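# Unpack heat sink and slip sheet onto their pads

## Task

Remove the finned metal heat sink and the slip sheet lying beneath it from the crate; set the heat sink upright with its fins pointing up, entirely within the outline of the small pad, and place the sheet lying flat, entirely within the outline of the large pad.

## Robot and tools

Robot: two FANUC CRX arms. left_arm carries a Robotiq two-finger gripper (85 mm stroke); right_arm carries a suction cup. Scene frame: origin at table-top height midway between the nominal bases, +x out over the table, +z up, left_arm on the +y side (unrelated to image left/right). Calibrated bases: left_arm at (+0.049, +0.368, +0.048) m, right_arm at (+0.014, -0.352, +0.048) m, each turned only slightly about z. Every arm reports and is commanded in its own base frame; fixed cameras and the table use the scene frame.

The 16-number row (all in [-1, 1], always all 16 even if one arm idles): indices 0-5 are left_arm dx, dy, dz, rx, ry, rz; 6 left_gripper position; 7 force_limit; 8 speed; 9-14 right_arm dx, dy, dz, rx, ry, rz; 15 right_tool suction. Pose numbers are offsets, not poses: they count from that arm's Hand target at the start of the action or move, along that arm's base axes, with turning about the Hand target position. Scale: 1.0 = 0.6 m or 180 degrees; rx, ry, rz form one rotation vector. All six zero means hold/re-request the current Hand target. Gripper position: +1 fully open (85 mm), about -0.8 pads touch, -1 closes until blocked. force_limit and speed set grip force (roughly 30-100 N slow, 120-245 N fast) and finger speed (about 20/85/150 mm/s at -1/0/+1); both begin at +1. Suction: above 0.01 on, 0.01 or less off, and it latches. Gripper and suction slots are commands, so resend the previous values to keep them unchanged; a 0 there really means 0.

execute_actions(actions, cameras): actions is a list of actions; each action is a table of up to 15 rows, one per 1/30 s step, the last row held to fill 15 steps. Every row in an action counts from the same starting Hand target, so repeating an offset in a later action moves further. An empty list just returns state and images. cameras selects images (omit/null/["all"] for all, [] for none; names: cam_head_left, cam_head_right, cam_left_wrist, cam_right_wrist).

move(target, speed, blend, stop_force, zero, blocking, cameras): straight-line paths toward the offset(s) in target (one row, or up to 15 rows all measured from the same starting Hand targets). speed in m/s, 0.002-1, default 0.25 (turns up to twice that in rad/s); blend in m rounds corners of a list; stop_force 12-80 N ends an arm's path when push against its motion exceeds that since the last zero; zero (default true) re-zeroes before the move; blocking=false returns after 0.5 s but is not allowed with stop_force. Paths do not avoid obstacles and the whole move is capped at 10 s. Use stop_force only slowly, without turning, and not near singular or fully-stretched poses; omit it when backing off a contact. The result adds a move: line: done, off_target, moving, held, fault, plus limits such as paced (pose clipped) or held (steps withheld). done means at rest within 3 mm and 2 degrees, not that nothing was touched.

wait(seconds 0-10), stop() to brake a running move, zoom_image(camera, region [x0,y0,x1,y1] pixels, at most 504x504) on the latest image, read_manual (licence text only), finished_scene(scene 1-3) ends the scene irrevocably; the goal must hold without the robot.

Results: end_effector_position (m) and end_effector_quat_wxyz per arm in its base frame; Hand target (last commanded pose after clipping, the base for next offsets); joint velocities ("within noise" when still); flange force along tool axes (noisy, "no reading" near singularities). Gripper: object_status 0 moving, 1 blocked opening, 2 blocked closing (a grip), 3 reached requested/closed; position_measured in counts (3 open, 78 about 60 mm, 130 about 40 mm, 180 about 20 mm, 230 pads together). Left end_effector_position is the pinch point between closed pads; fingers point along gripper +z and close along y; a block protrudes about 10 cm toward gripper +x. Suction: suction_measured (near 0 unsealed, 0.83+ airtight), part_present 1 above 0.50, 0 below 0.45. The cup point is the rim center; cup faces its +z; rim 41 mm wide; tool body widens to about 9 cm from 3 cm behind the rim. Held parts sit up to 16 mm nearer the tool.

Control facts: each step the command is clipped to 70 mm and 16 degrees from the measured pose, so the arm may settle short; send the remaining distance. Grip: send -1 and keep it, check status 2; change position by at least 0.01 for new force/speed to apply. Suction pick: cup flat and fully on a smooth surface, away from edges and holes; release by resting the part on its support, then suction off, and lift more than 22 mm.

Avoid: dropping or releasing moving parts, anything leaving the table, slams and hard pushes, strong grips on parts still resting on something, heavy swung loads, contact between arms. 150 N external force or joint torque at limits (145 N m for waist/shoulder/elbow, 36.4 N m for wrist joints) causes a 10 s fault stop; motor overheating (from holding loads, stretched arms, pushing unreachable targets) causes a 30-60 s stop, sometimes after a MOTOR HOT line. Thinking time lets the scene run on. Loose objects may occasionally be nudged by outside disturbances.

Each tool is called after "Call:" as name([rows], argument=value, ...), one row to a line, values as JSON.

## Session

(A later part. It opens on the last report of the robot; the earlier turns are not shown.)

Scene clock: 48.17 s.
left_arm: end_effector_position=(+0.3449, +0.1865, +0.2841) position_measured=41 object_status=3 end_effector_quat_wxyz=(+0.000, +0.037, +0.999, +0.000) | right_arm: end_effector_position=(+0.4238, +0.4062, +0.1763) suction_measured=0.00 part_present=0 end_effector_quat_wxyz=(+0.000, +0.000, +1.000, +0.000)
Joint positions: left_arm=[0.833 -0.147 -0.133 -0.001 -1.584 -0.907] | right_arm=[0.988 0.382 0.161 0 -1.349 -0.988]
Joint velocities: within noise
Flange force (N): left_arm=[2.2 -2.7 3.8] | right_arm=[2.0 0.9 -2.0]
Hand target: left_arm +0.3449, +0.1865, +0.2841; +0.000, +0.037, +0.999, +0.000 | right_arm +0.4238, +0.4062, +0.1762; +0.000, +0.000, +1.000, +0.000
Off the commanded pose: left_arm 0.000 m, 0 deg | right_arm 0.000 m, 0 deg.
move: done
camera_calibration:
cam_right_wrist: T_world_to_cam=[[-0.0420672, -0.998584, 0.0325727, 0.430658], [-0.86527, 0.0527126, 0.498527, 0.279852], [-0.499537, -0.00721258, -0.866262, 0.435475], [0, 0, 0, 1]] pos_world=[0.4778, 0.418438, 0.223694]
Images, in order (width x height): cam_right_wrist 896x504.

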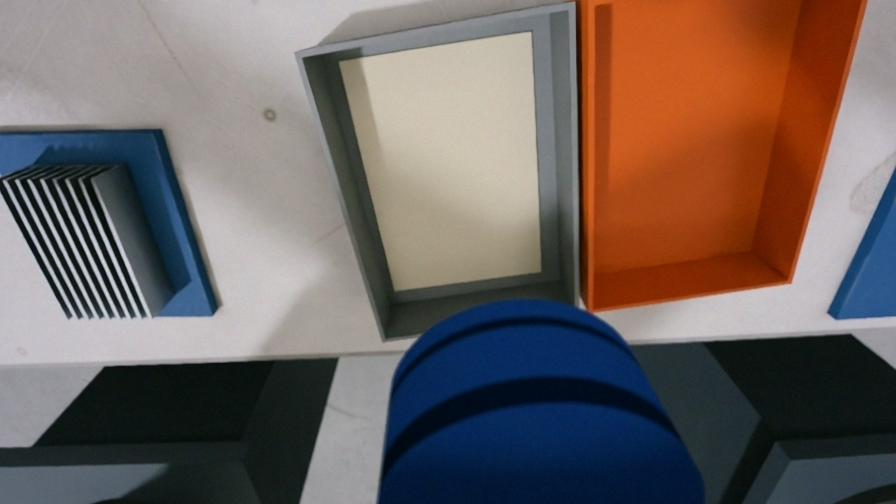

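Call:
move(target=[0,0,0,0,0,0,0.7,-0.5,-1,-0.1,0.005,-0.24,0,0,0.029,0])

Call:
zoom_image(camera="cam_head_right", region=[400, 180, 560, 340])

Call:
zoom_image(camera="cam_head_left", region=[400, 180, 560, 340])

Scene clock: 50.00 s.
left_arm: end_effector_position=(+0.3449, +0.1865, +0.2841) position_measured=41 object_status=3 end_effector_quat_wxyz=(+0.000, +0.037, +0.999, +0.000) | right_arm: end_effector_position=(+0.3638, +0.4092, +0.0323) suction_measured=0.00 part_present=0 end_effector_quat_wxyz=(+0.000, -0.045, +0.999, +0.000)
Joint positions: left_arm=[0.833 -0.147 -0.133 -0.001 -1.584 -0.907] | right_arm=[1.084 0.425 -0.143 0 -1.002 -0.993]
Joint velocities: within noise
Flange force (N): left_arm=[1.5 -1.5 3.2] | right_arm=[1.6 1.0 -2.1]
Hand target: left_arm +0.3449, +0.1865, +0.2841; +0.000, +0.037, +0.999, +0.000 | right_arm +0.3638, +0.4092, +0.0322; +0.000, -0.045, +0.999, +0.000
Off the commanded pose: left_arm 0.000 m, 0 deg | right_arm 0.000 m, 0 deg.
move: done
camera_calibration:
cam_left_wrist: T_world_to_cam=[[0.0431946, 0.998862, 0.0202362, -0.198471], [0.924172, -0.0476429, 0.378994, -0.405868], [0.379527, 0.00233126, -0.925178, 0.267124], [0, 0, 0, 1]] pos_world=[0.282284, 0.178286, 0.404975]
cam_right_wrist: T_world_to_cam=[[0.0488589, -0.998275, 0.0325511, 0.402596], [-0.866474, -0.0261522, 0.498536, 0.332293], [-0.496825, -0.0525626, -0.866258, 0.298478], [0, 0, 0, 1]] pos_world=[0.416544, 0.42628, 0.0797943]

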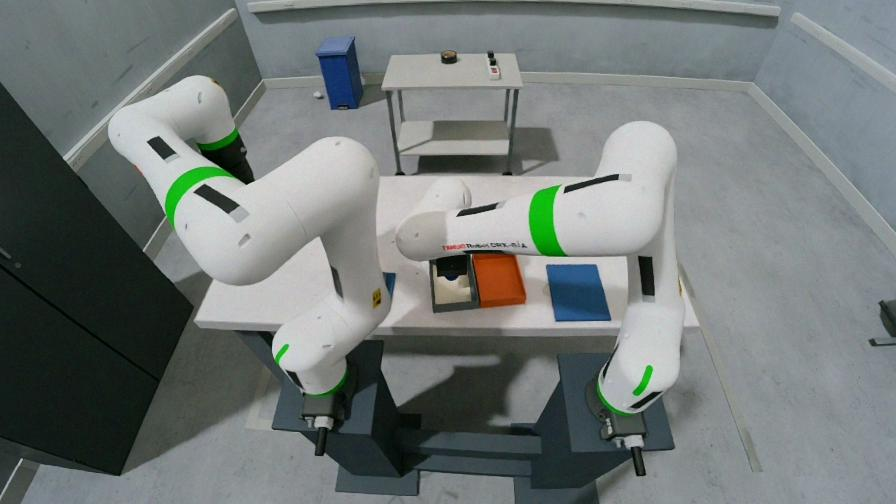

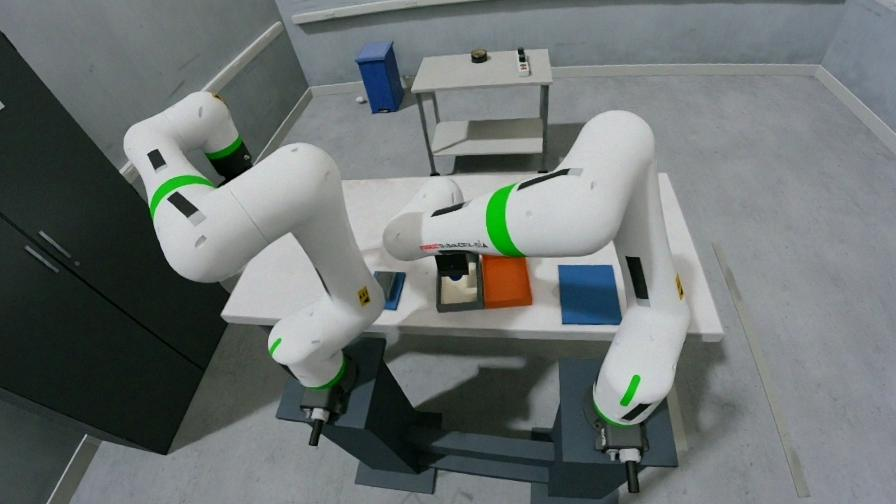

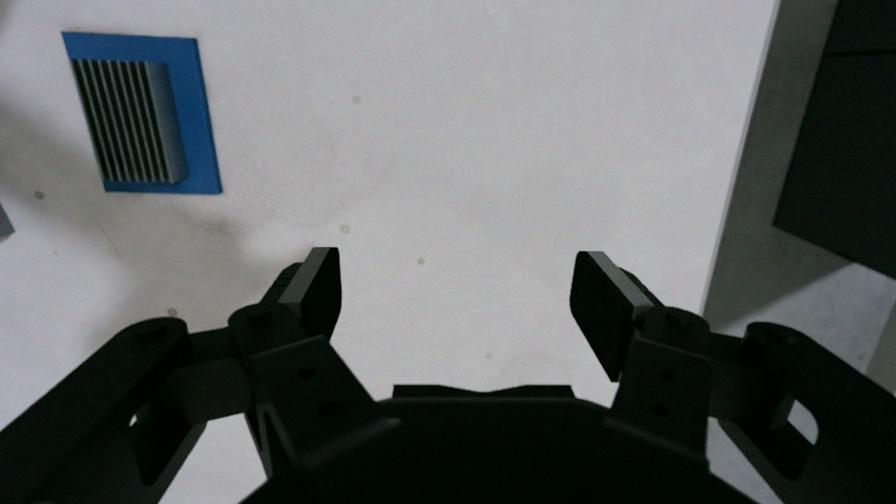

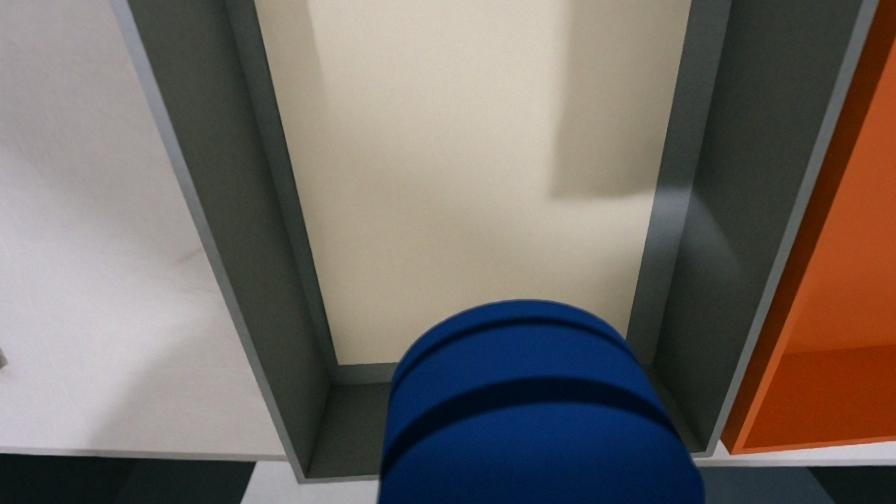

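Scaled by 3.150 from the camera's 896x504 image, which has a finer 1280x720 frame.

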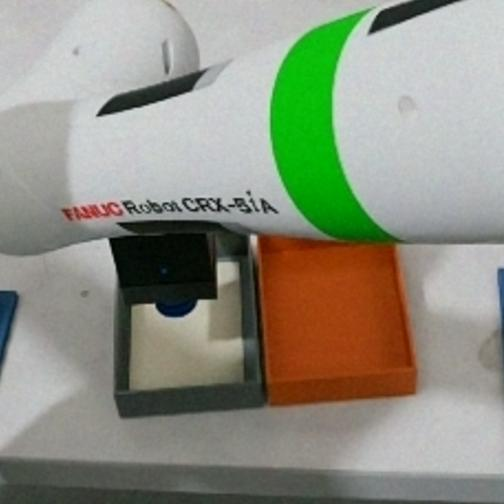

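Scaled by 3.150 from the camera's 896x504 image, which has a finer 1280x720 frame.

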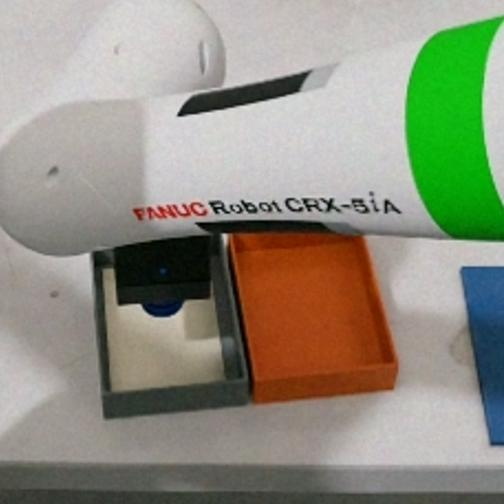

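Call:
move(target=[0,0,0,0,0,0,0.7,-0.5,-1,0,0,-0.1,0,0,0,0], cameras=["cam_right_wrist"], speed=0.1)

Call:
move(target=[0,0,0,0,0,0,0.7,-0.5,-1,0,0,-0.045,0,0,0,0], cameras=["cam_right_wrist","cam_head_right"], speed=0.01, stop_force=12)

Scene clock: 51.67 s.
left_arm: end_effector_position=(+0.3449, +0.1865, +0.2841) position_measured=41 object_status=3 end_effector_quat_wxyz=(+0.000, +0.037, +0.999, +0.000) | right_arm: end_effector_position=(+0.3638, +0.4093, -0.0277) suction_measured=0.00 part_present=0 end_effector_quat_wxyz=(+0.000, -0.045, +0.999, +0.000)
Joint positions: left_arm=[0.833 -0.147 -0.133 -0.001 -1.584 -0.907] | right_arm=[1.084 0.513 -0.181 0 -0.876 -0.993]
Joint velocities: within noise
Flange force (N): left_arm=[1.6 -1.5 3.3] | right_arm=[1.3 1.7 -1.7]
Hand target: left_arm +0.3449, +0.1865, +0.2841; +0.000, +0.037, +0.999, +0.000 | right_arm +0.3638, +0.4092, -0.0278; +0.000, -0.045, +0.999, +0.000
Off the commanded pose: left_arm 0.000 m, 0 deg | right_arm 0.000 m, 0 deg.
move: done
camera_calibration:
cam_right_wrist: T_world_to_cam=[[0.0488109, -0.99828, 0.0324588, 0.404581], [-0.866432, -0.0261521, 0.498609, 0.362149], [-0.496903, -0.0524609, -0.866219, 0.246355], [0, 0, 0, 1]] pos_world=[0.416444, 0.42628, 0.0196948]
Images, in order (width x height): cam_right_wrist 896x504.

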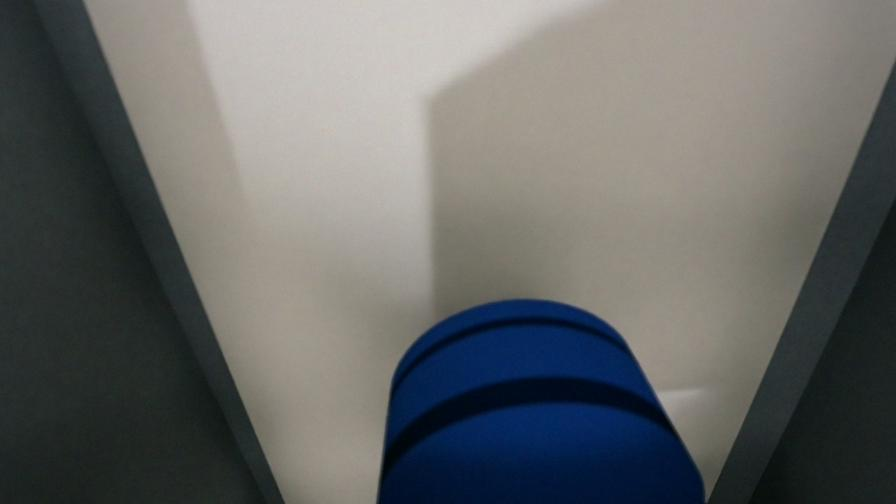

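Scene clock: 55.07 s.
left_arm: end_effector_position=(+0.3449, +0.1865, +0.2841) position_measured=41 object_status=3 end_effector_quat_wxyz=(+0.000, +0.037, +0.999, +0.000) | right_arm: end_effector_position=(+0.3638, +0.4092, -0.0547) suction_measured=0.00 part_present=0 end_effector_quat_wxyz=(+0.000, -0.045, +0.999, +0.000)
Joint positions: left_arm=[0.833 -0.147 -0.133 -0.001 -1.584 -0.907] | right_arm=[1.084 0.557 -0.192 0 -0.821 -0.993]
Joint velocities: within noise
Flange force (N): left_arm=[1.0 -1.8 3.5] | right_arm=[2.2 0.5 -11.5]
Hand target: left_arm +0.3449, +0.1865, +0.2841; +0.000, +0.037, +0.999, +0.000 | right_arm +0.3638, +0.4092, -0.0548; +0.000, -0.045, +0.999, +0.000
Off the commanded pose: left_arm 0.000 m, 0 deg | right_arm 0.000 m, 0 deg.
move: done
camera_calibration:
cam_right_wrist: T_world_to_cam=[[0.0488589, -0.998275, 0.0325511, 0.405436], [-0.866474, -0.0261522, 0.498536, 0.375629], [-0.496825, -0.0525626, -0.866258, 0.222978], [0, 0, 0, 1]] pos_world=[0.416444, 0.42628, -0.00730572]
Images, in order (width x height): cam_head_right 896x504, cam_right_wrist 896x504.

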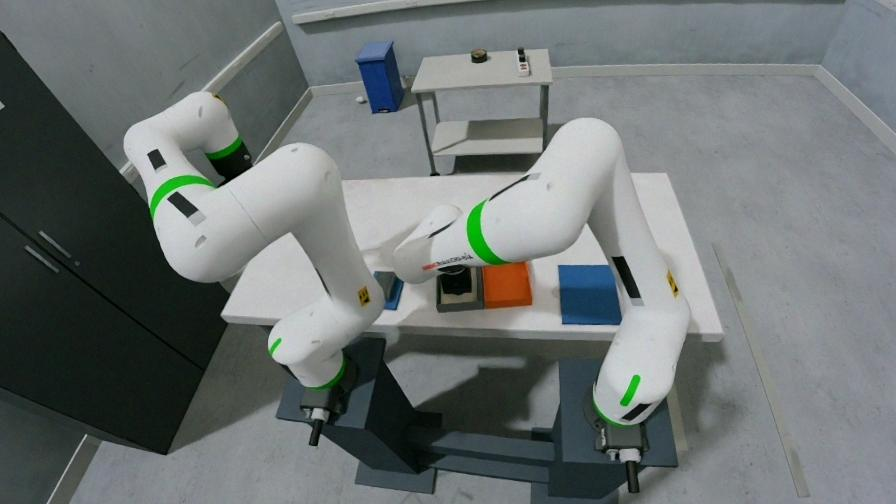

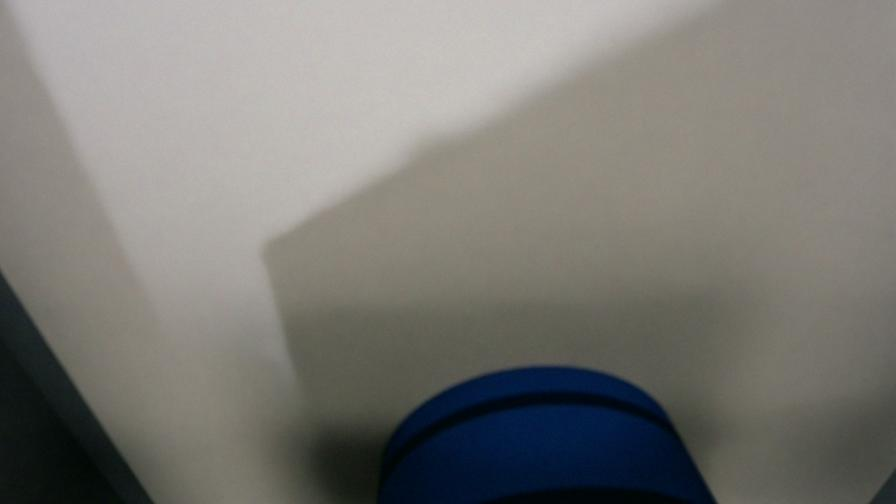

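Call:
execute_actions([
  [[0,0,0,0,0,0,0.7,-0.5,-1,0,0,0,0,0,0,1]],
], cameras=[])

Call:
wait(seconds=0.7, cameras=["cam_right_wrist"])

Scene clock: 55.93 s.
left_arm: end_effector_position=(+0.3449, +0.1865, +0.2841) position_measured=41 object_status=3 end_effector_quat_wxyz=(+0.000, +0.037, +0.999, +0.000) | right_arm: end_effector_position=(+0.3638, +0.4092, -0.0548) suction_measured=0.95 part_present=1 end_effector_quat_wxyz=(+0.000, -0.045, +0.999, +0.000)
Joint positions: left_arm=[0.833 -0.147 -0.133 -0.001 -1.584 -0.907] | right_arm=[1.084 0.557 -0.192 0 -0.821 -0.993]
Joint velocities: within noise
Flange force (N): left_arm=[2.6 -1.5 3.7] | right_arm=[1.5 1.8 -2.0]
Hand target: left_arm +0.3449, +0.1865, +0.2841; +0.000, +0.037, +0.999, +0.000 | right_arm +0.3638, +0.4092, -0.0548; +0.000, -0.045, +0.999, +0.000
Off the commanded pose: left_arm 0.000 m, 0 deg | right_arm 0.000 m, 0 deg.
No camera images: "cameras" was empty.

Scene clock: 56.63 s.
left_arm: end_effector_position=(+0.3449, +0.1865, +0.2841) position_measured=41 object_status=3 end_effector_quat_wxyz=(+0.000, +0.037, +0.999, +0.000) | right_arm: end_effector_position=(+0.3638, +0.4092, -0.0547) suction_measured=0.95 part_present=1 end_effector_quat_wxyz=(+0.000, -0.045, +0.999, +0.000)
Joint positions: left_arm=[0.833 -0.147 -0.133 -0.001 -1.584 -0.907] | right_arm=[1.084 0.557 -0.192 0 -0.821 -0.993]
Joint velocities: within noise
Flange force (N): left_arm=[2.3 -1.5 3.3] | right_arm=[1.6 1.8 -2.2]
Hand target: left_arm +0.3449, +0.1865, +0.2841; +0.000, +0.037, +0.999, +0.000 | right_arm +0.3638, +0.4092, -0.0548; +0.000, -0.045, +0.999, +0.000
Off the commanded pose: left_arm 0.000 m, 0 deg | right_arm 0.000 m, 0 deg.
wait: 0.70 s; at rest by 0.17 s
camera_calibration:
cam_right_wrist: T_world_to_cam=[[0.0488589, -0.998275, 0.0325511, 0.405436], [-0.866474, -0.0261522, 0.498536, 0.375629], [-0.496825, -0.0525626, -0.866258, 0.222978], [0, 0, 0, 1]] pos_world=[0.416444, 0.42628, -0.00730572]
Images, in order (width x height): cam_right_wrist 896x504.

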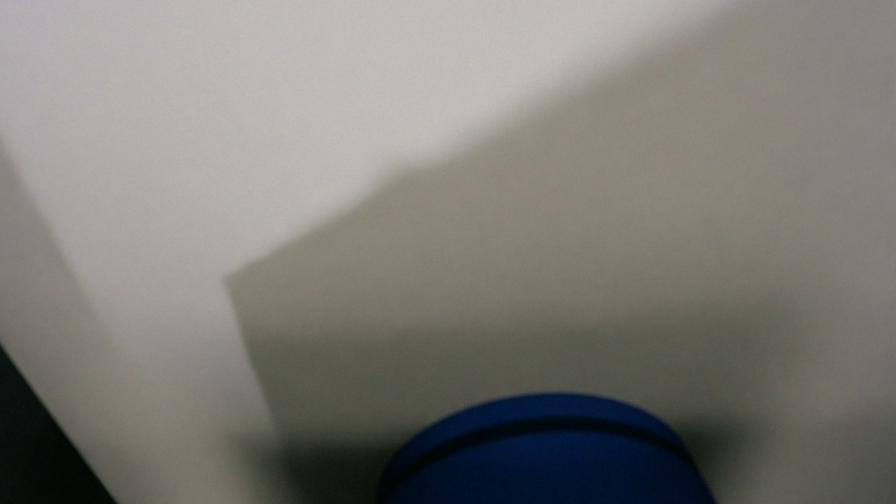

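Lift straight up.

Call:
move(target=[0,0,0,0,0,0,0.7,-0.5,-1,0,0,0.13,0,0,0,1], cameras=[], speed=0.06)

Call:
move(target=[0,0,0,0,0,0,0.7,-0.5,-1,0,0,0.3,0,0,0,1], speed=0.15)

Call:
zoom_image(camera="cam_head_right", region=[400, 160, 640, 340])

Scene clock: 58.43 s.
left_arm: end_effector_position=(+0.3449, +0.1865, +0.2841) position_measured=41 object_status=3 end_effector_quat_wxyz=(+0.000, +0.037, +0.999, +0.000) | right_arm: end_effector_position=(+0.3638, +0.4092, +0.0232) suction_measured=0.95 part_present=1 end_effector_quat_wxyz=(+0.000, -0.045, +0.999, +0.000)
Joint positions: left_arm=[0.833 -0.147 -0.133 -0.001 -1.584 -0.907] | right_arm=[1.084 0.437 -0.15 0 -0.983 -0.993]
Joint velocities: within noise
Flange force (N): left_arm=[2.3 -2.5 3.7] | right_arm=[1.9 1.0 -2.1]
Hand target: left_arm +0.3449, +0.1865, +0.2841; +0.000, +0.037, +0.999, +0.000 | right_arm +0.3638, +0.4092, +0.0232; +0.000, -0.045, +0.999, +0.000
Off the commanded pose: left_arm 0.000 m, 0 deg | right_arm 0.000 m, 0 deg.
move: done
No camera images: "cameras" was empty.

Scene clock: 60.07 s.
left_arm: end_effector_position=(+0.3449, +0.1865, +0.2841) position_measured=41 object_status=3 end_effector_quat_wxyz=(+0.000, +0.037, +0.999, +0.000) | right_arm: end_effector_position=(+0.3638, +0.4092, +0.2032) suction_measured=0.95 part_present=1 end_effector_quat_wxyz=(+0.000, -0.045, +0.999, +0.000)
Joint positions: left_arm=[0.833 -0.147 -0.133 -0.001 -1.584 -0.907] | right_arm=[1.084 0.27 0.079 0 -1.378 -0.993]
Joint velocities: within noise
Flange force (N): left_arm=[1.9 -1.8 3.3] | right_arm=[1.8 1.2 -1.9]
Hand target: left_arm +0.3449, +0.1865, +0.2841; +0.000, +0.037, +0.999, +0.000 | right_arm +0.3638, +0.4092, +0.2032; +0.000, -0.045, +0.999, +0.000
Off the commanded pose: left_arm 0.000 m, 0 deg | right_arm 0.000 m, 0 deg.
move: done
camera_calibration:
cam_left_wrist: T_world_to_cam=[[0.0431946, 0.998862, 0.0202362, -0.198471], [0.924172, -0.0476429, 0.378994, -0.405868], [0.379527, 0.00233126, -0.925178, 0.267124], [0, 0, 0, 1]] pos_world=[0.282284, 0.178286, 0.404975]
cam_right_wrist: T_world_to_cam=[[0.0487717, -0.998278, 0.0325998, 0.397063], [-0.866479, -0.0260524, 0.498534, 0.246966], [-0.496826, -0.0525614, -0.866257, 0.446472], [0, 0, 0, 1]] pos_world=[0.416445, 0.42628, 0.250694]

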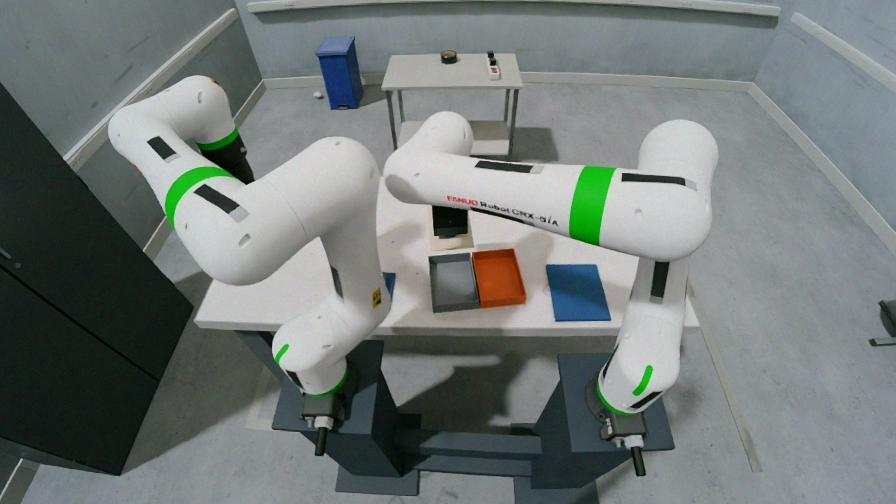

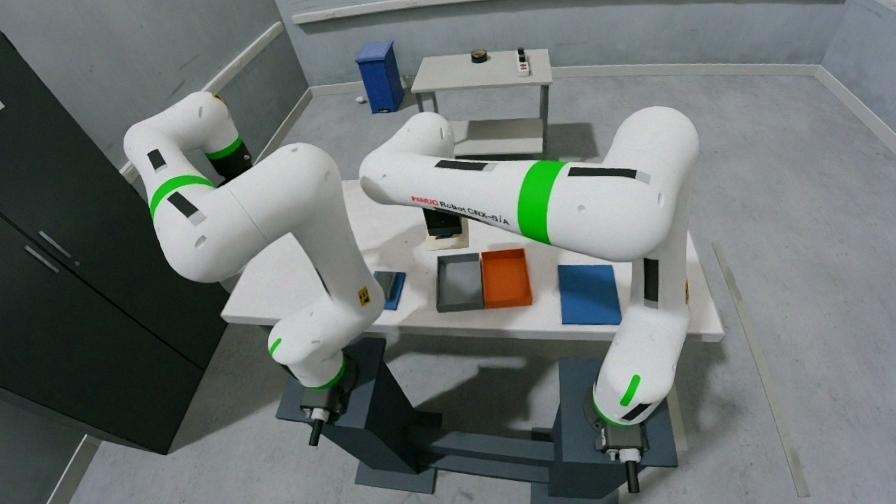

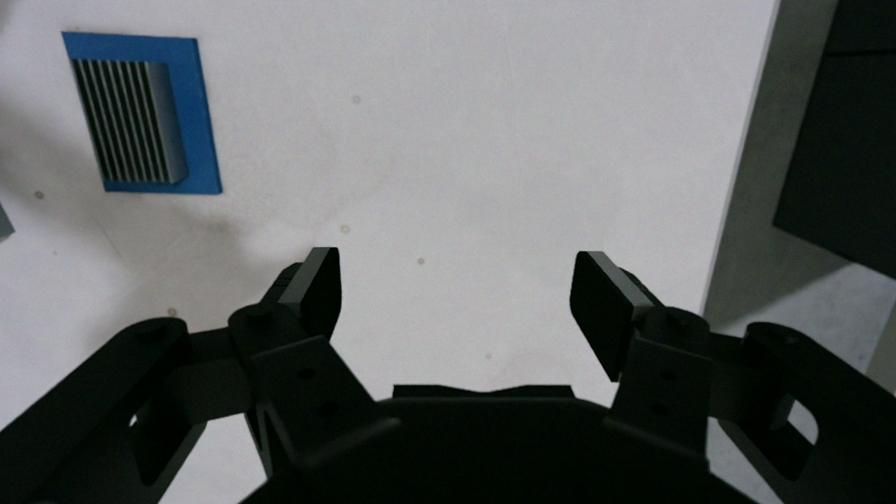

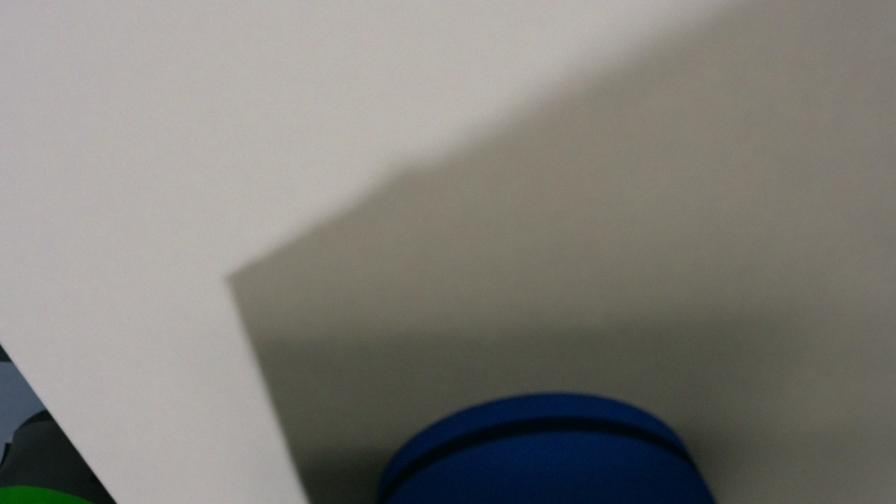

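Scaled by 2.100 from the camera's 896x504 image, which has a finer 1280x720 frame.

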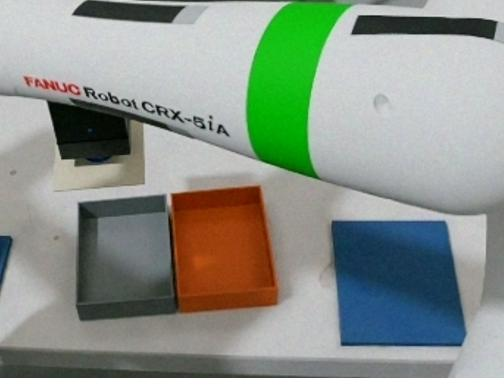

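Call:
move([
  [0,0,0,0,0,0,0.7,-0.5,-1,-0.0313,-0.661,0,0,0,-0.032,1],
  [0,0,0,0,0,0,0.7,-0.5,-1,-0.0313,-0.661,-0.3,0,0,-0.032,1],
], speed=0.2)

Call:
zoom_image(camera="cam_head_right", region=[500, 200, 680, 360])

Call:
zoom_image(camera="cam_head_left", region=[500, 200, 680, 360])

Scene clock: 64.60 s.
left_arm: end_effector_position=(+0.3449, +0.1865, +0.2841) position_measured=41 object_status=3 end_effector_quat_wxyz=(+0.000, +0.037, +0.999, +0.000) | right_arm: end_effector_position=(+0.3450, +0.0126, +0.0233) suction_measured=0.95 part_present=1 end_effector_quat_wxyz=(+0.000, +0.005, +1.000, +0.000)
Joint positions: left_arm=[0.833 -0.147 -0.133 -0.001 -1.584 -0.907] | right_arm=[0.422 -0.023 -0.722 -0.001 -0.871 -0.432]
Joint velocities: within noise
Flange force (N): left_arm=[2.0 -1.6 3.8] | right_arm=[0.0 3.8 -1.3]
Hand target: left_arm +0.3449, +0.1865, +0.2841; +0.000, +0.037, +0.999, +0.000 | right_arm +0.3450, +0.0126, +0.0232; +0.000, +0.005, +1.000, +0.000
Off the commanded pose: left_arm 0.000 m, 0 deg | right_arm 0.000 m, 0 deg.
move: done
camera_calibration:
cam_left_wrist: T_world_to_cam=[[0.0431946, 0.998862, 0.0202362, -0.198471], [0.924172, -0.0476429, 0.378994, -0.405868], [0.379527, 0.00233126, -0.925178, 0.267124], [0, 0, 0, 1]] pos_world=[0.282284, 0.178286, 0.404975]
cam_right_wrist: T_world_to_cam=[[-0.0515991, -0.998138, 0.0325361, 0.0425127], [-0.864695, 0.060953, 0.498586, 0.308398], [-0.499641, -0.00240723, -0.866229, 0.260717], [0, 0, 0, 1]] pos_world=[0.399128, 0.0242634, 0.0706945]

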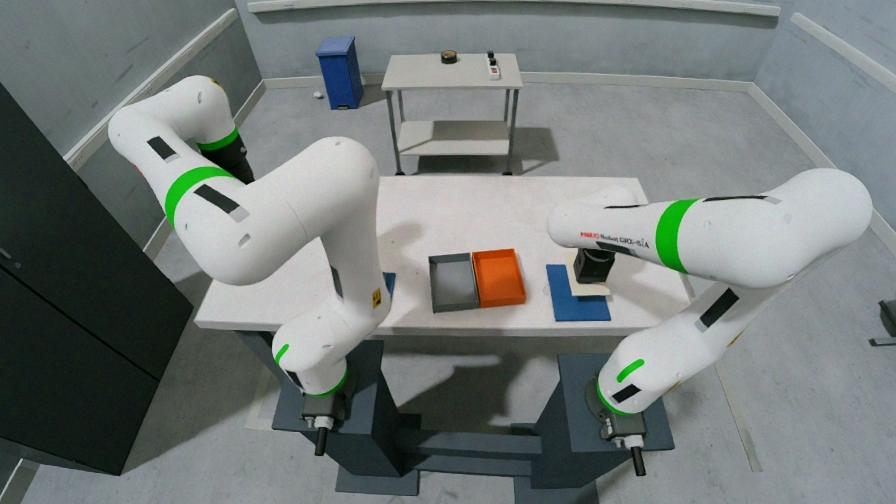

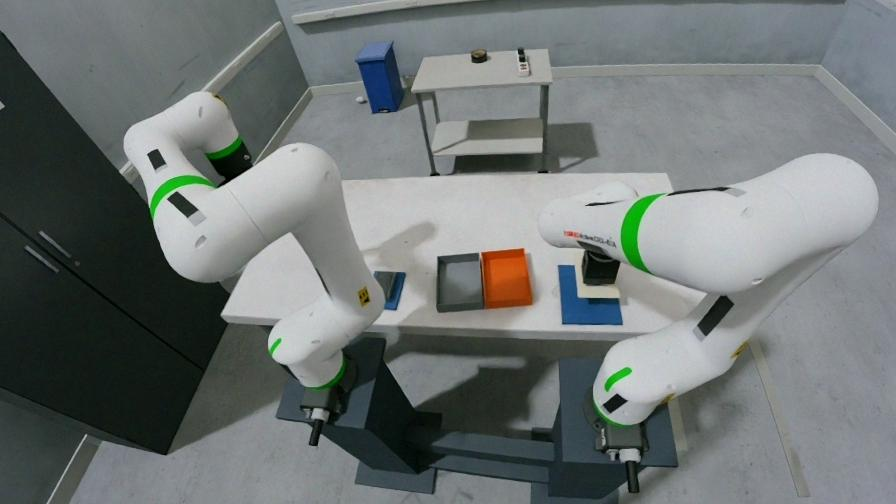

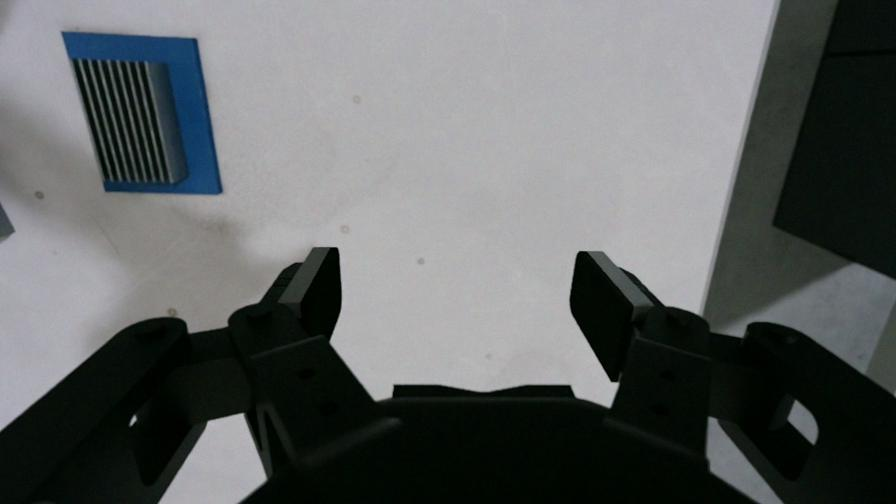

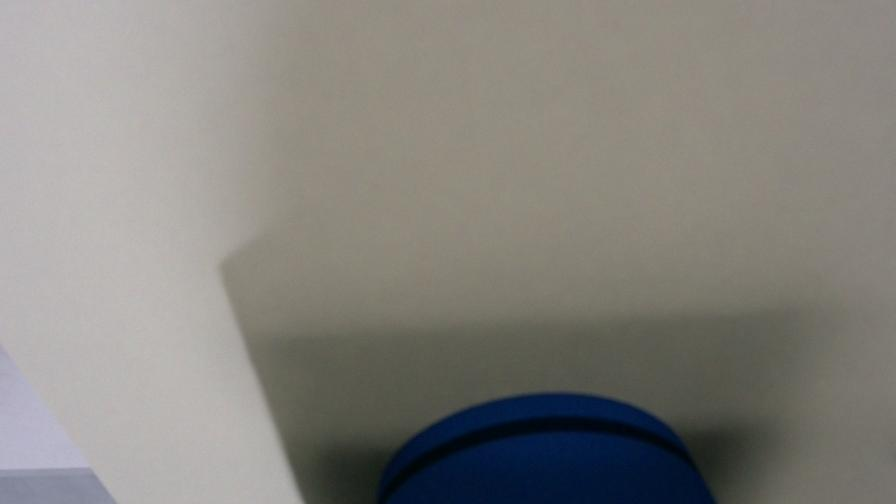

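Scaled by 2.800 from the camera's 896x504 image, which has a finer 1280x720 frame.

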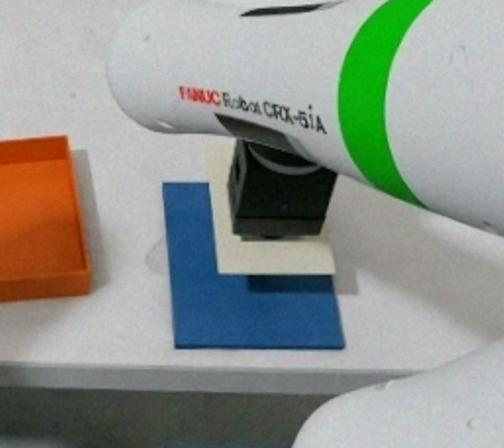

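Scaled by 2.800 from the camera's 896x504 image, which has a finer 1280x720 frame.

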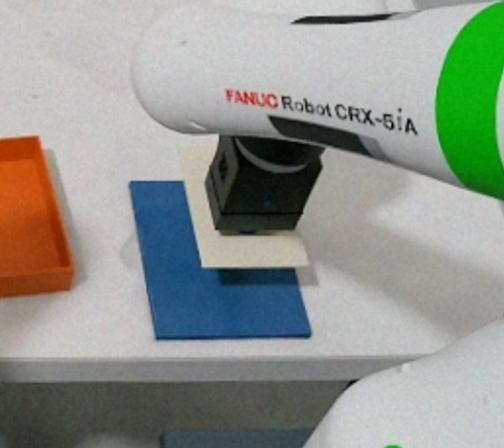

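Call:
move(target=[0,0,0,0,0,0,0.7,-0.5,-1,-0.01,0.0115,-0.09,0,0,0,1], cameras=[], speed=0.1)

Call:
move(target=[0,0,0,0,0,0,0.7,-0.5,-1,0,0,-0.05,0,0,0,1], cameras=["cam_right_wrist","cam_head_right","cam_head_left"], speed=0.01, stop_force=12)

Call:
zoom_image(camera="cam_head_right", region=[500, 200, 680, 360])

Call:
zoom_image(camera="cam_head_left", region=[500, 200, 680, 360])

Scene clock: 66.40 s.
left_arm: end_effector_position=(+0.3449, +0.1865, +0.2841) position_measured=41 object_status=3 end_effector_quat_wxyz=(+0.000, +0.037, +0.999, +0.000) | right_arm: end_effector_position=(+0.3391, +0.0195, -0.0307) suction_measured=0.95 part_present=1 end_effector_quat_wxyz=(+0.000, +0.005, +1.000, +0.000)
Joint positions: left_arm=[0.833 -0.147 -0.133 -0.001 -1.584 -0.907] | right_arm=[0.45 0.09 -0.782 -0.001 -0.699 -0.459]
Joint velocities: within noise
Flange force (N): left_arm=[1.8 -2.1 3.8] | right_arm=[0.2 3.5 -2.2]
Hand target: left_arm +0.3449, +0.1865, +0.2841; +0.000, +0.037, +0.999, +0.000 | right_arm +0.3390, +0.0195, -0.0308; +0.000, +0.005, +1.000, +0.000
Off the commanded pose: left_arm 0.000 m, 0 deg | right_arm 0.000 m, 0 deg.
move: done
No camera images: "cameras" was empty.

Scene clock: 69.23 s.
left_arm: end_effector_position=(+0.3449, +0.1865, +0.2841) position_measured=41 object_status=3 end_effector_quat_wxyz=(+0.000, +0.037, +0.999, +0.000) | right_arm: end_effector_position=(+0.3391, +0.0196, -0.0530) suction_measured=0.95 part_present=1 end_effector_quat_wxyz=(+0.000, +0.005, +1.000, +0.000)
Joint positions: left_arm=[0.833 -0.147 -0.133 -0.001 -1.584 -0.907] | right_arm=[0.45 0.151 -0.794 -0.001 -0.626 -0.459]
Joint velocities: within noise
Flange force (N): left_arm=[2.4 -1.5 3.9] | right_arm=[5.0 3.0 -24.9]
Hand target: left_arm +0.3449, +0.1865, +0.2841; +0.000, +0.037, +0.999, +0.000 | right_arm +0.3391, +0.0195, -0.0530; +0.000, +0.005, +1.000, +0.000 (not the last commanded pose)
Off the commanded pose: left_arm 0.000 m, 0 deg | right_arm 0.008 m, 0 deg.
move: contact (right_arm)
camera_calibration:
cam_right_wrist: T_world_to_cam=[[-0.0516062, -0.998138, 0.0325311, 0.0516773], [-0.864762, 0.0609563, 0.498468, 0.340888], [-0.499523, -0.00240758, -0.866297, 0.191732], [0, 0, 0, 1]] pos_world=[0.393228, 0.0312634, -0.00550589]
Images, in order (width x height): cam_head_left 896x504, cam_head_right 896x504, cam_right_wrist 896x504.

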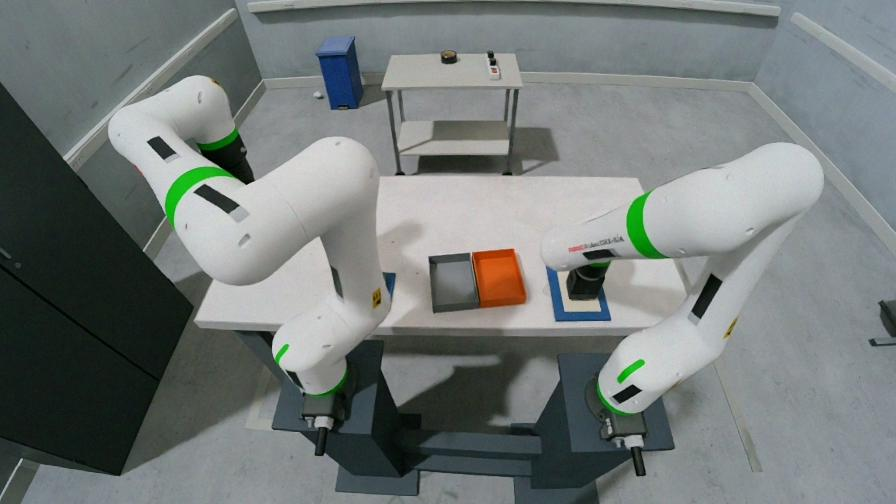

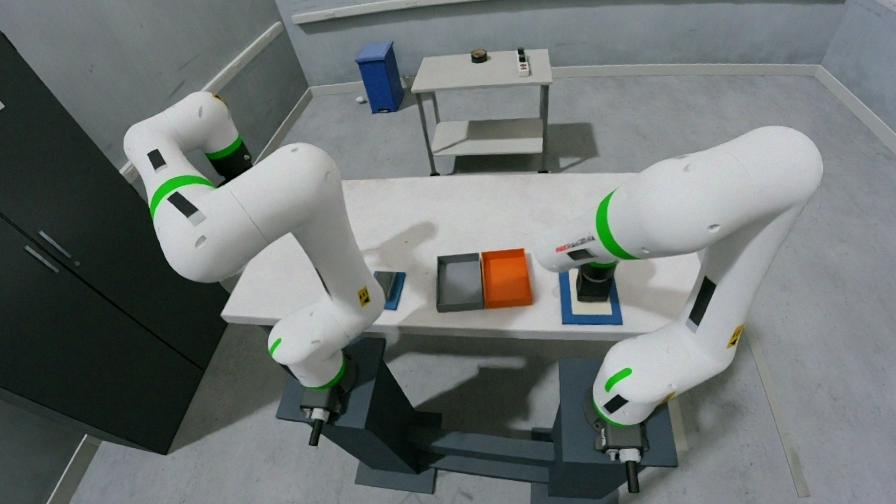

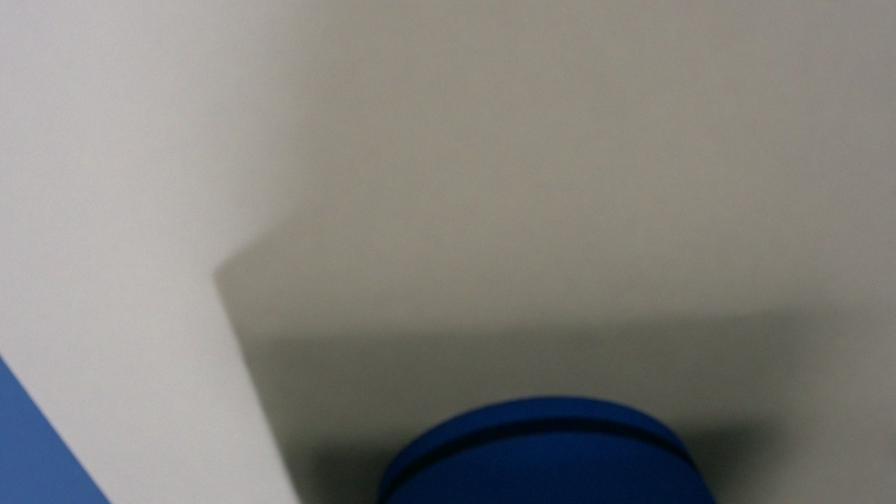

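Scaled by 2.800 from the camera's 896x504 image, which has a finer 1280x720 frame.

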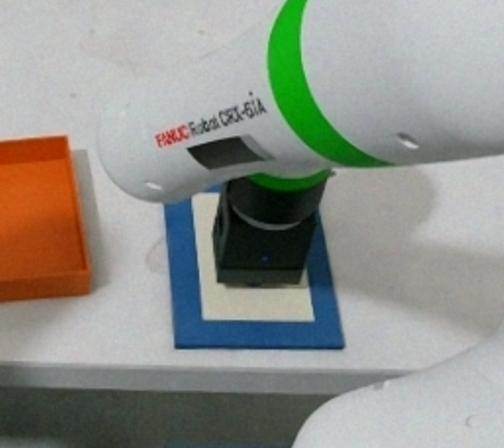

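Scaled by 2.800 from the camera's 896x504 image, which has a finer 1280x720 frame.

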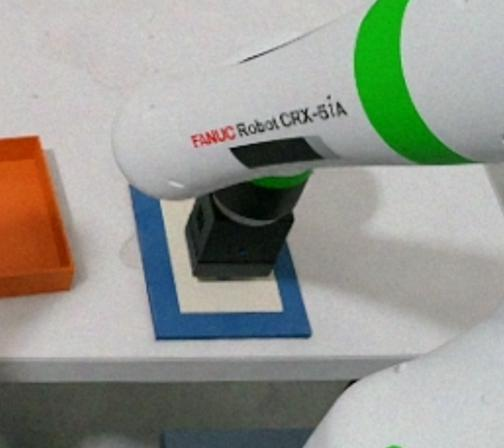

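Call:
execute_actions([
  [[0,0,0,0,0,0,0.7,-0.5,-1,0,0,0.001,0,0,0,0]],
], cameras=[])

Call:
wait(seconds=1.0, cameras=[])

Call:
move(target=[0,0,0,0,0,0,0.7,-0.5,-1,0,0,0.06,0,0,0,0], cameras=[], speed=0.05)

Call:
move(target=[0,0,0,0,0,0,0.7,-0.5,-1,0.25,0,0.25,0,0,0,0])

Call:
zoom_image(camera="cam_head_right", region=[500, 200, 680, 360])

Scene clock: 70.30 s.
left_arm: end_effector_position=(+0.3449, +0.1865, +0.2841) position_measured=41 object_status=3 end_effector_quat_wxyz=(+0.000, +0.037, +0.999, +0.000) | right_arm: end_effector_position=(+0.3391, +0.0195, -0.0524) suction_measured=0.00 part_present=0 end_effector_quat_wxyz=(+0.000, +0.005, +1.000, +0.000)
Joint positions: left_arm=[0.833 -0.147 -0.133 -0.001 -1.584 -0.907] | right_arm=[0.45 0.149 -0.793 -0.001 -0.628 -0.459]
Joint velocities: within noise
Flange force (N): left_arm=[1.9 -2.0 2.8] | right_arm=[6.2 3.8 -41.4]
Hand target: left_arm +0.3449, +0.1865, +0.2841; +0.000, +0.037, +0.999, +0.000 | right_arm +0.3391, +0.0195, -0.0524; +0.000, +0.005, +1.000, +0.000
Off the commanded pose: left_arm 0.000 m, 0 deg | right_arm 0.000 m, 0 deg.
No camera images: "cameras" was empty.

Scene clock: 71.30 s.
left_arm: end_effector_position=(+0.3449, +0.1865, +0.2841) position_measured=41 object_status=3 end_effector_quat_wxyz=(+0.000, +0.037, +0.999, +0.000) | right_arm: end_effector_position=(+0.3391, +0.0195, -0.0524) suction_measured=0.00 part_present=0 end_effector_quat_wxyz=(+0.000, +0.005, +1.000, +0.000)
Joint positions: left_arm=[0.833 -0.147 -0.133 -0.001 -1.584 -0.907] | right_arm=[0.45 0.149 -0.793 -0.001 -0.628 -0.459]
Joint velocities: within noise
Flange force (N): left_arm=[1.9 -2.1 3.3] | right_arm=[5.8 3.9 -41.2]
Hand target: left_arm +0.3449, +0.1865, +0.2841; +0.000, +0.037, +0.999, +0.000 | right_arm +0.3391, +0.0195, -0.0524; +0.000, +0.005, +1.000, +0.000
Off the commanded pose: left_arm 0.000 m, 0 deg | right_arm 0.000 m, 0 deg.
wait: 1.00 s; at rest by 0.17 s
No camera images: "cameras" was empty.

Scene clock: 72.40 s.
left_arm: end_effector_position=(+0.3449, +0.1865, +0.2841) position_measured=41 object_status=3 end_effector_quat_wxyz=(+0.000, +0.037, +0.999, +0.000) | right_arm: end_effector_position=(+0.3391, +0.0195, -0.0164) suction_measured=0.00 part_present=0 end_effector_quat_wxyz=(+0.000, +0.005, +1.000, +0.000)
Joint positions: left_arm=[0.833 -0.147 -0.133 -0.001 -1.584 -0.907] | right_arm=[0.45 0.053 -0.772 0 -0.745 -0.459]
Joint velocities: within noise
Flange force (N): left_arm=[3.5 -1.8 3.2] | right_arm=[0.2 3.7 -2.4]
Hand target: left_arm +0.3449, +0.1865, +0.2841; +0.000, +0.037, +0.999, +0.000 | right_arm +0.3391, +0.0195, -0.0164; +0.000, +0.005, +1.000, +0.000
Off the commanded pose: left_arm 0.000 m, 0 deg | right_arm 0.000 m, 0 deg.
move: done
No camera images: "cameras" was empty.

Scene clock: 73.80 s.
left_arm: end_effector_position=(+0.3449, +0.1865, +0.2841) position_measured=41 object_status=3 end_effector_quat_wxyz=(+0.000, +0.037, +0.999, +0.000) | right_arm: end_effector_position=(+0.4891, +0.0195, +0.1336) suction_measured=0.00 part_present=0 end_effector_quat_wxyz=(+0.000, +0.005, +1.000, +0.000)
Joint positions: left_arm=[0.833 -0.147 -0.133 -0.001 -1.584 -0.907] | right_arm=[0.308 0.178 -0.203 -0.001 -1.189 -0.318]
Joint velocities: within noise
Flange force (N): left_arm=[2.3 -1.9 3.0] | right_arm=[-0.4 2.7 -2.5]
Hand target: left_arm +0.3449, +0.1865, +0.2841; +0.000, +0.037, +0.999, +0.000 | right_arm +0.4891, +0.0195, +0.1336; +0.000, +0.005, +1.000, +0.000
Off the commanded pose: left_arm 0.000 m, 0 deg | right_arm 0.000 m, 0 deg.
move: done
camera_calibration:
cam_left_wrist: T_world_to_cam=[[0.0431946, 0.998862, 0.0202362, -0.198471], [0.924172, -0.0476429, 0.378994, -0.405868], [0.379527, 0.00233126, -0.925178, 0.267124], [0, 0, 0, 1]] pos_world=[0.282284, 0.178286, 0.404975]
cam_right_wrist: T_world_to_cam=[[-0.0516046, -0.998138, 0.0325326, 0.0533416], [-0.864738, 0.0609558, 0.498511, 0.377481], [-0.499565, -0.00240669, -0.866273, 0.42828], [0, 0, 0, 1]] pos_world=[0.543128, 0.0312634, 0.181094]

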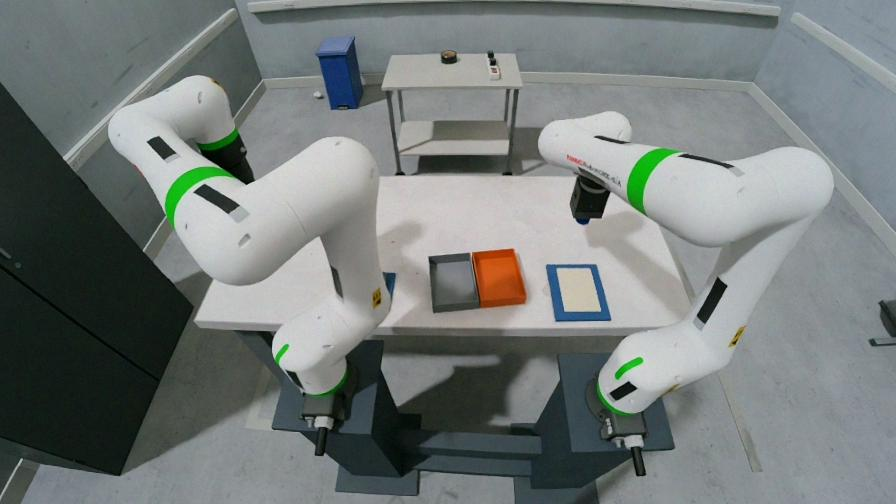

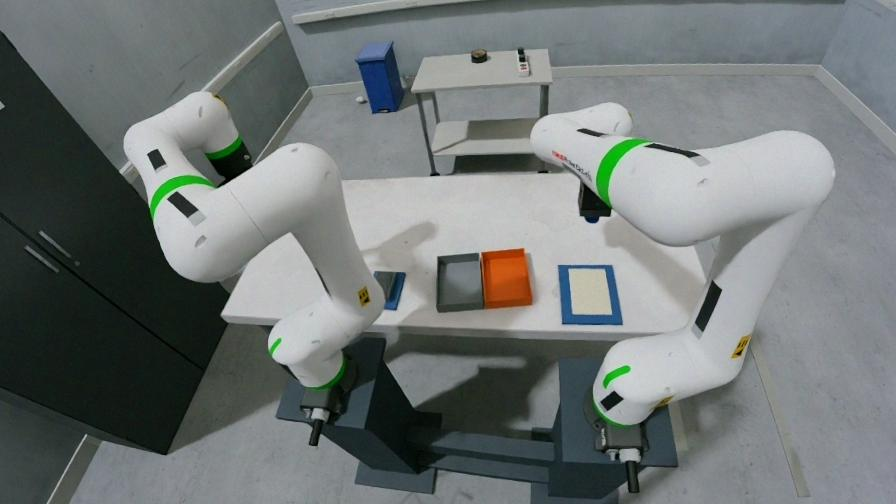

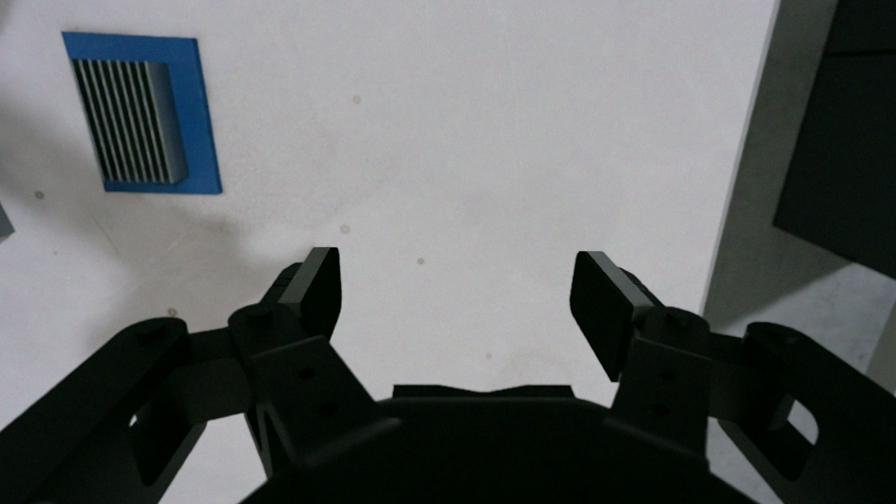

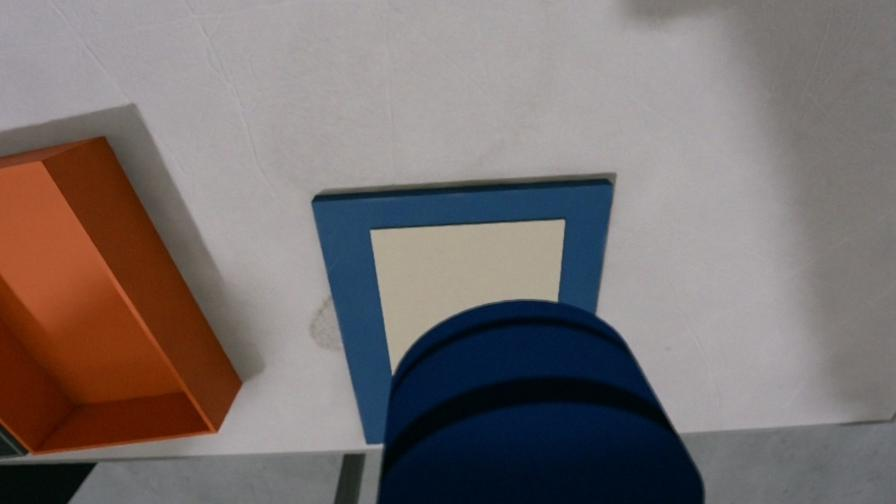

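Scaled by 2.800 from the camera's 896x504 image, which has a finer 1280x720 frame.

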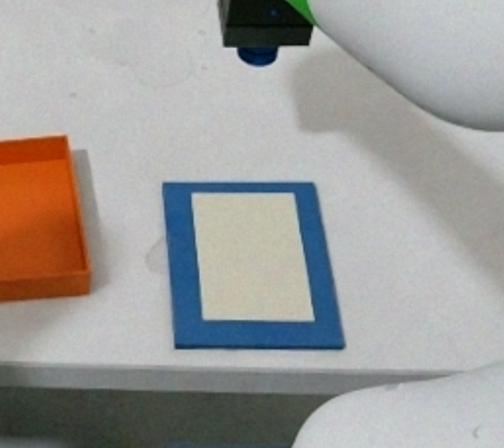

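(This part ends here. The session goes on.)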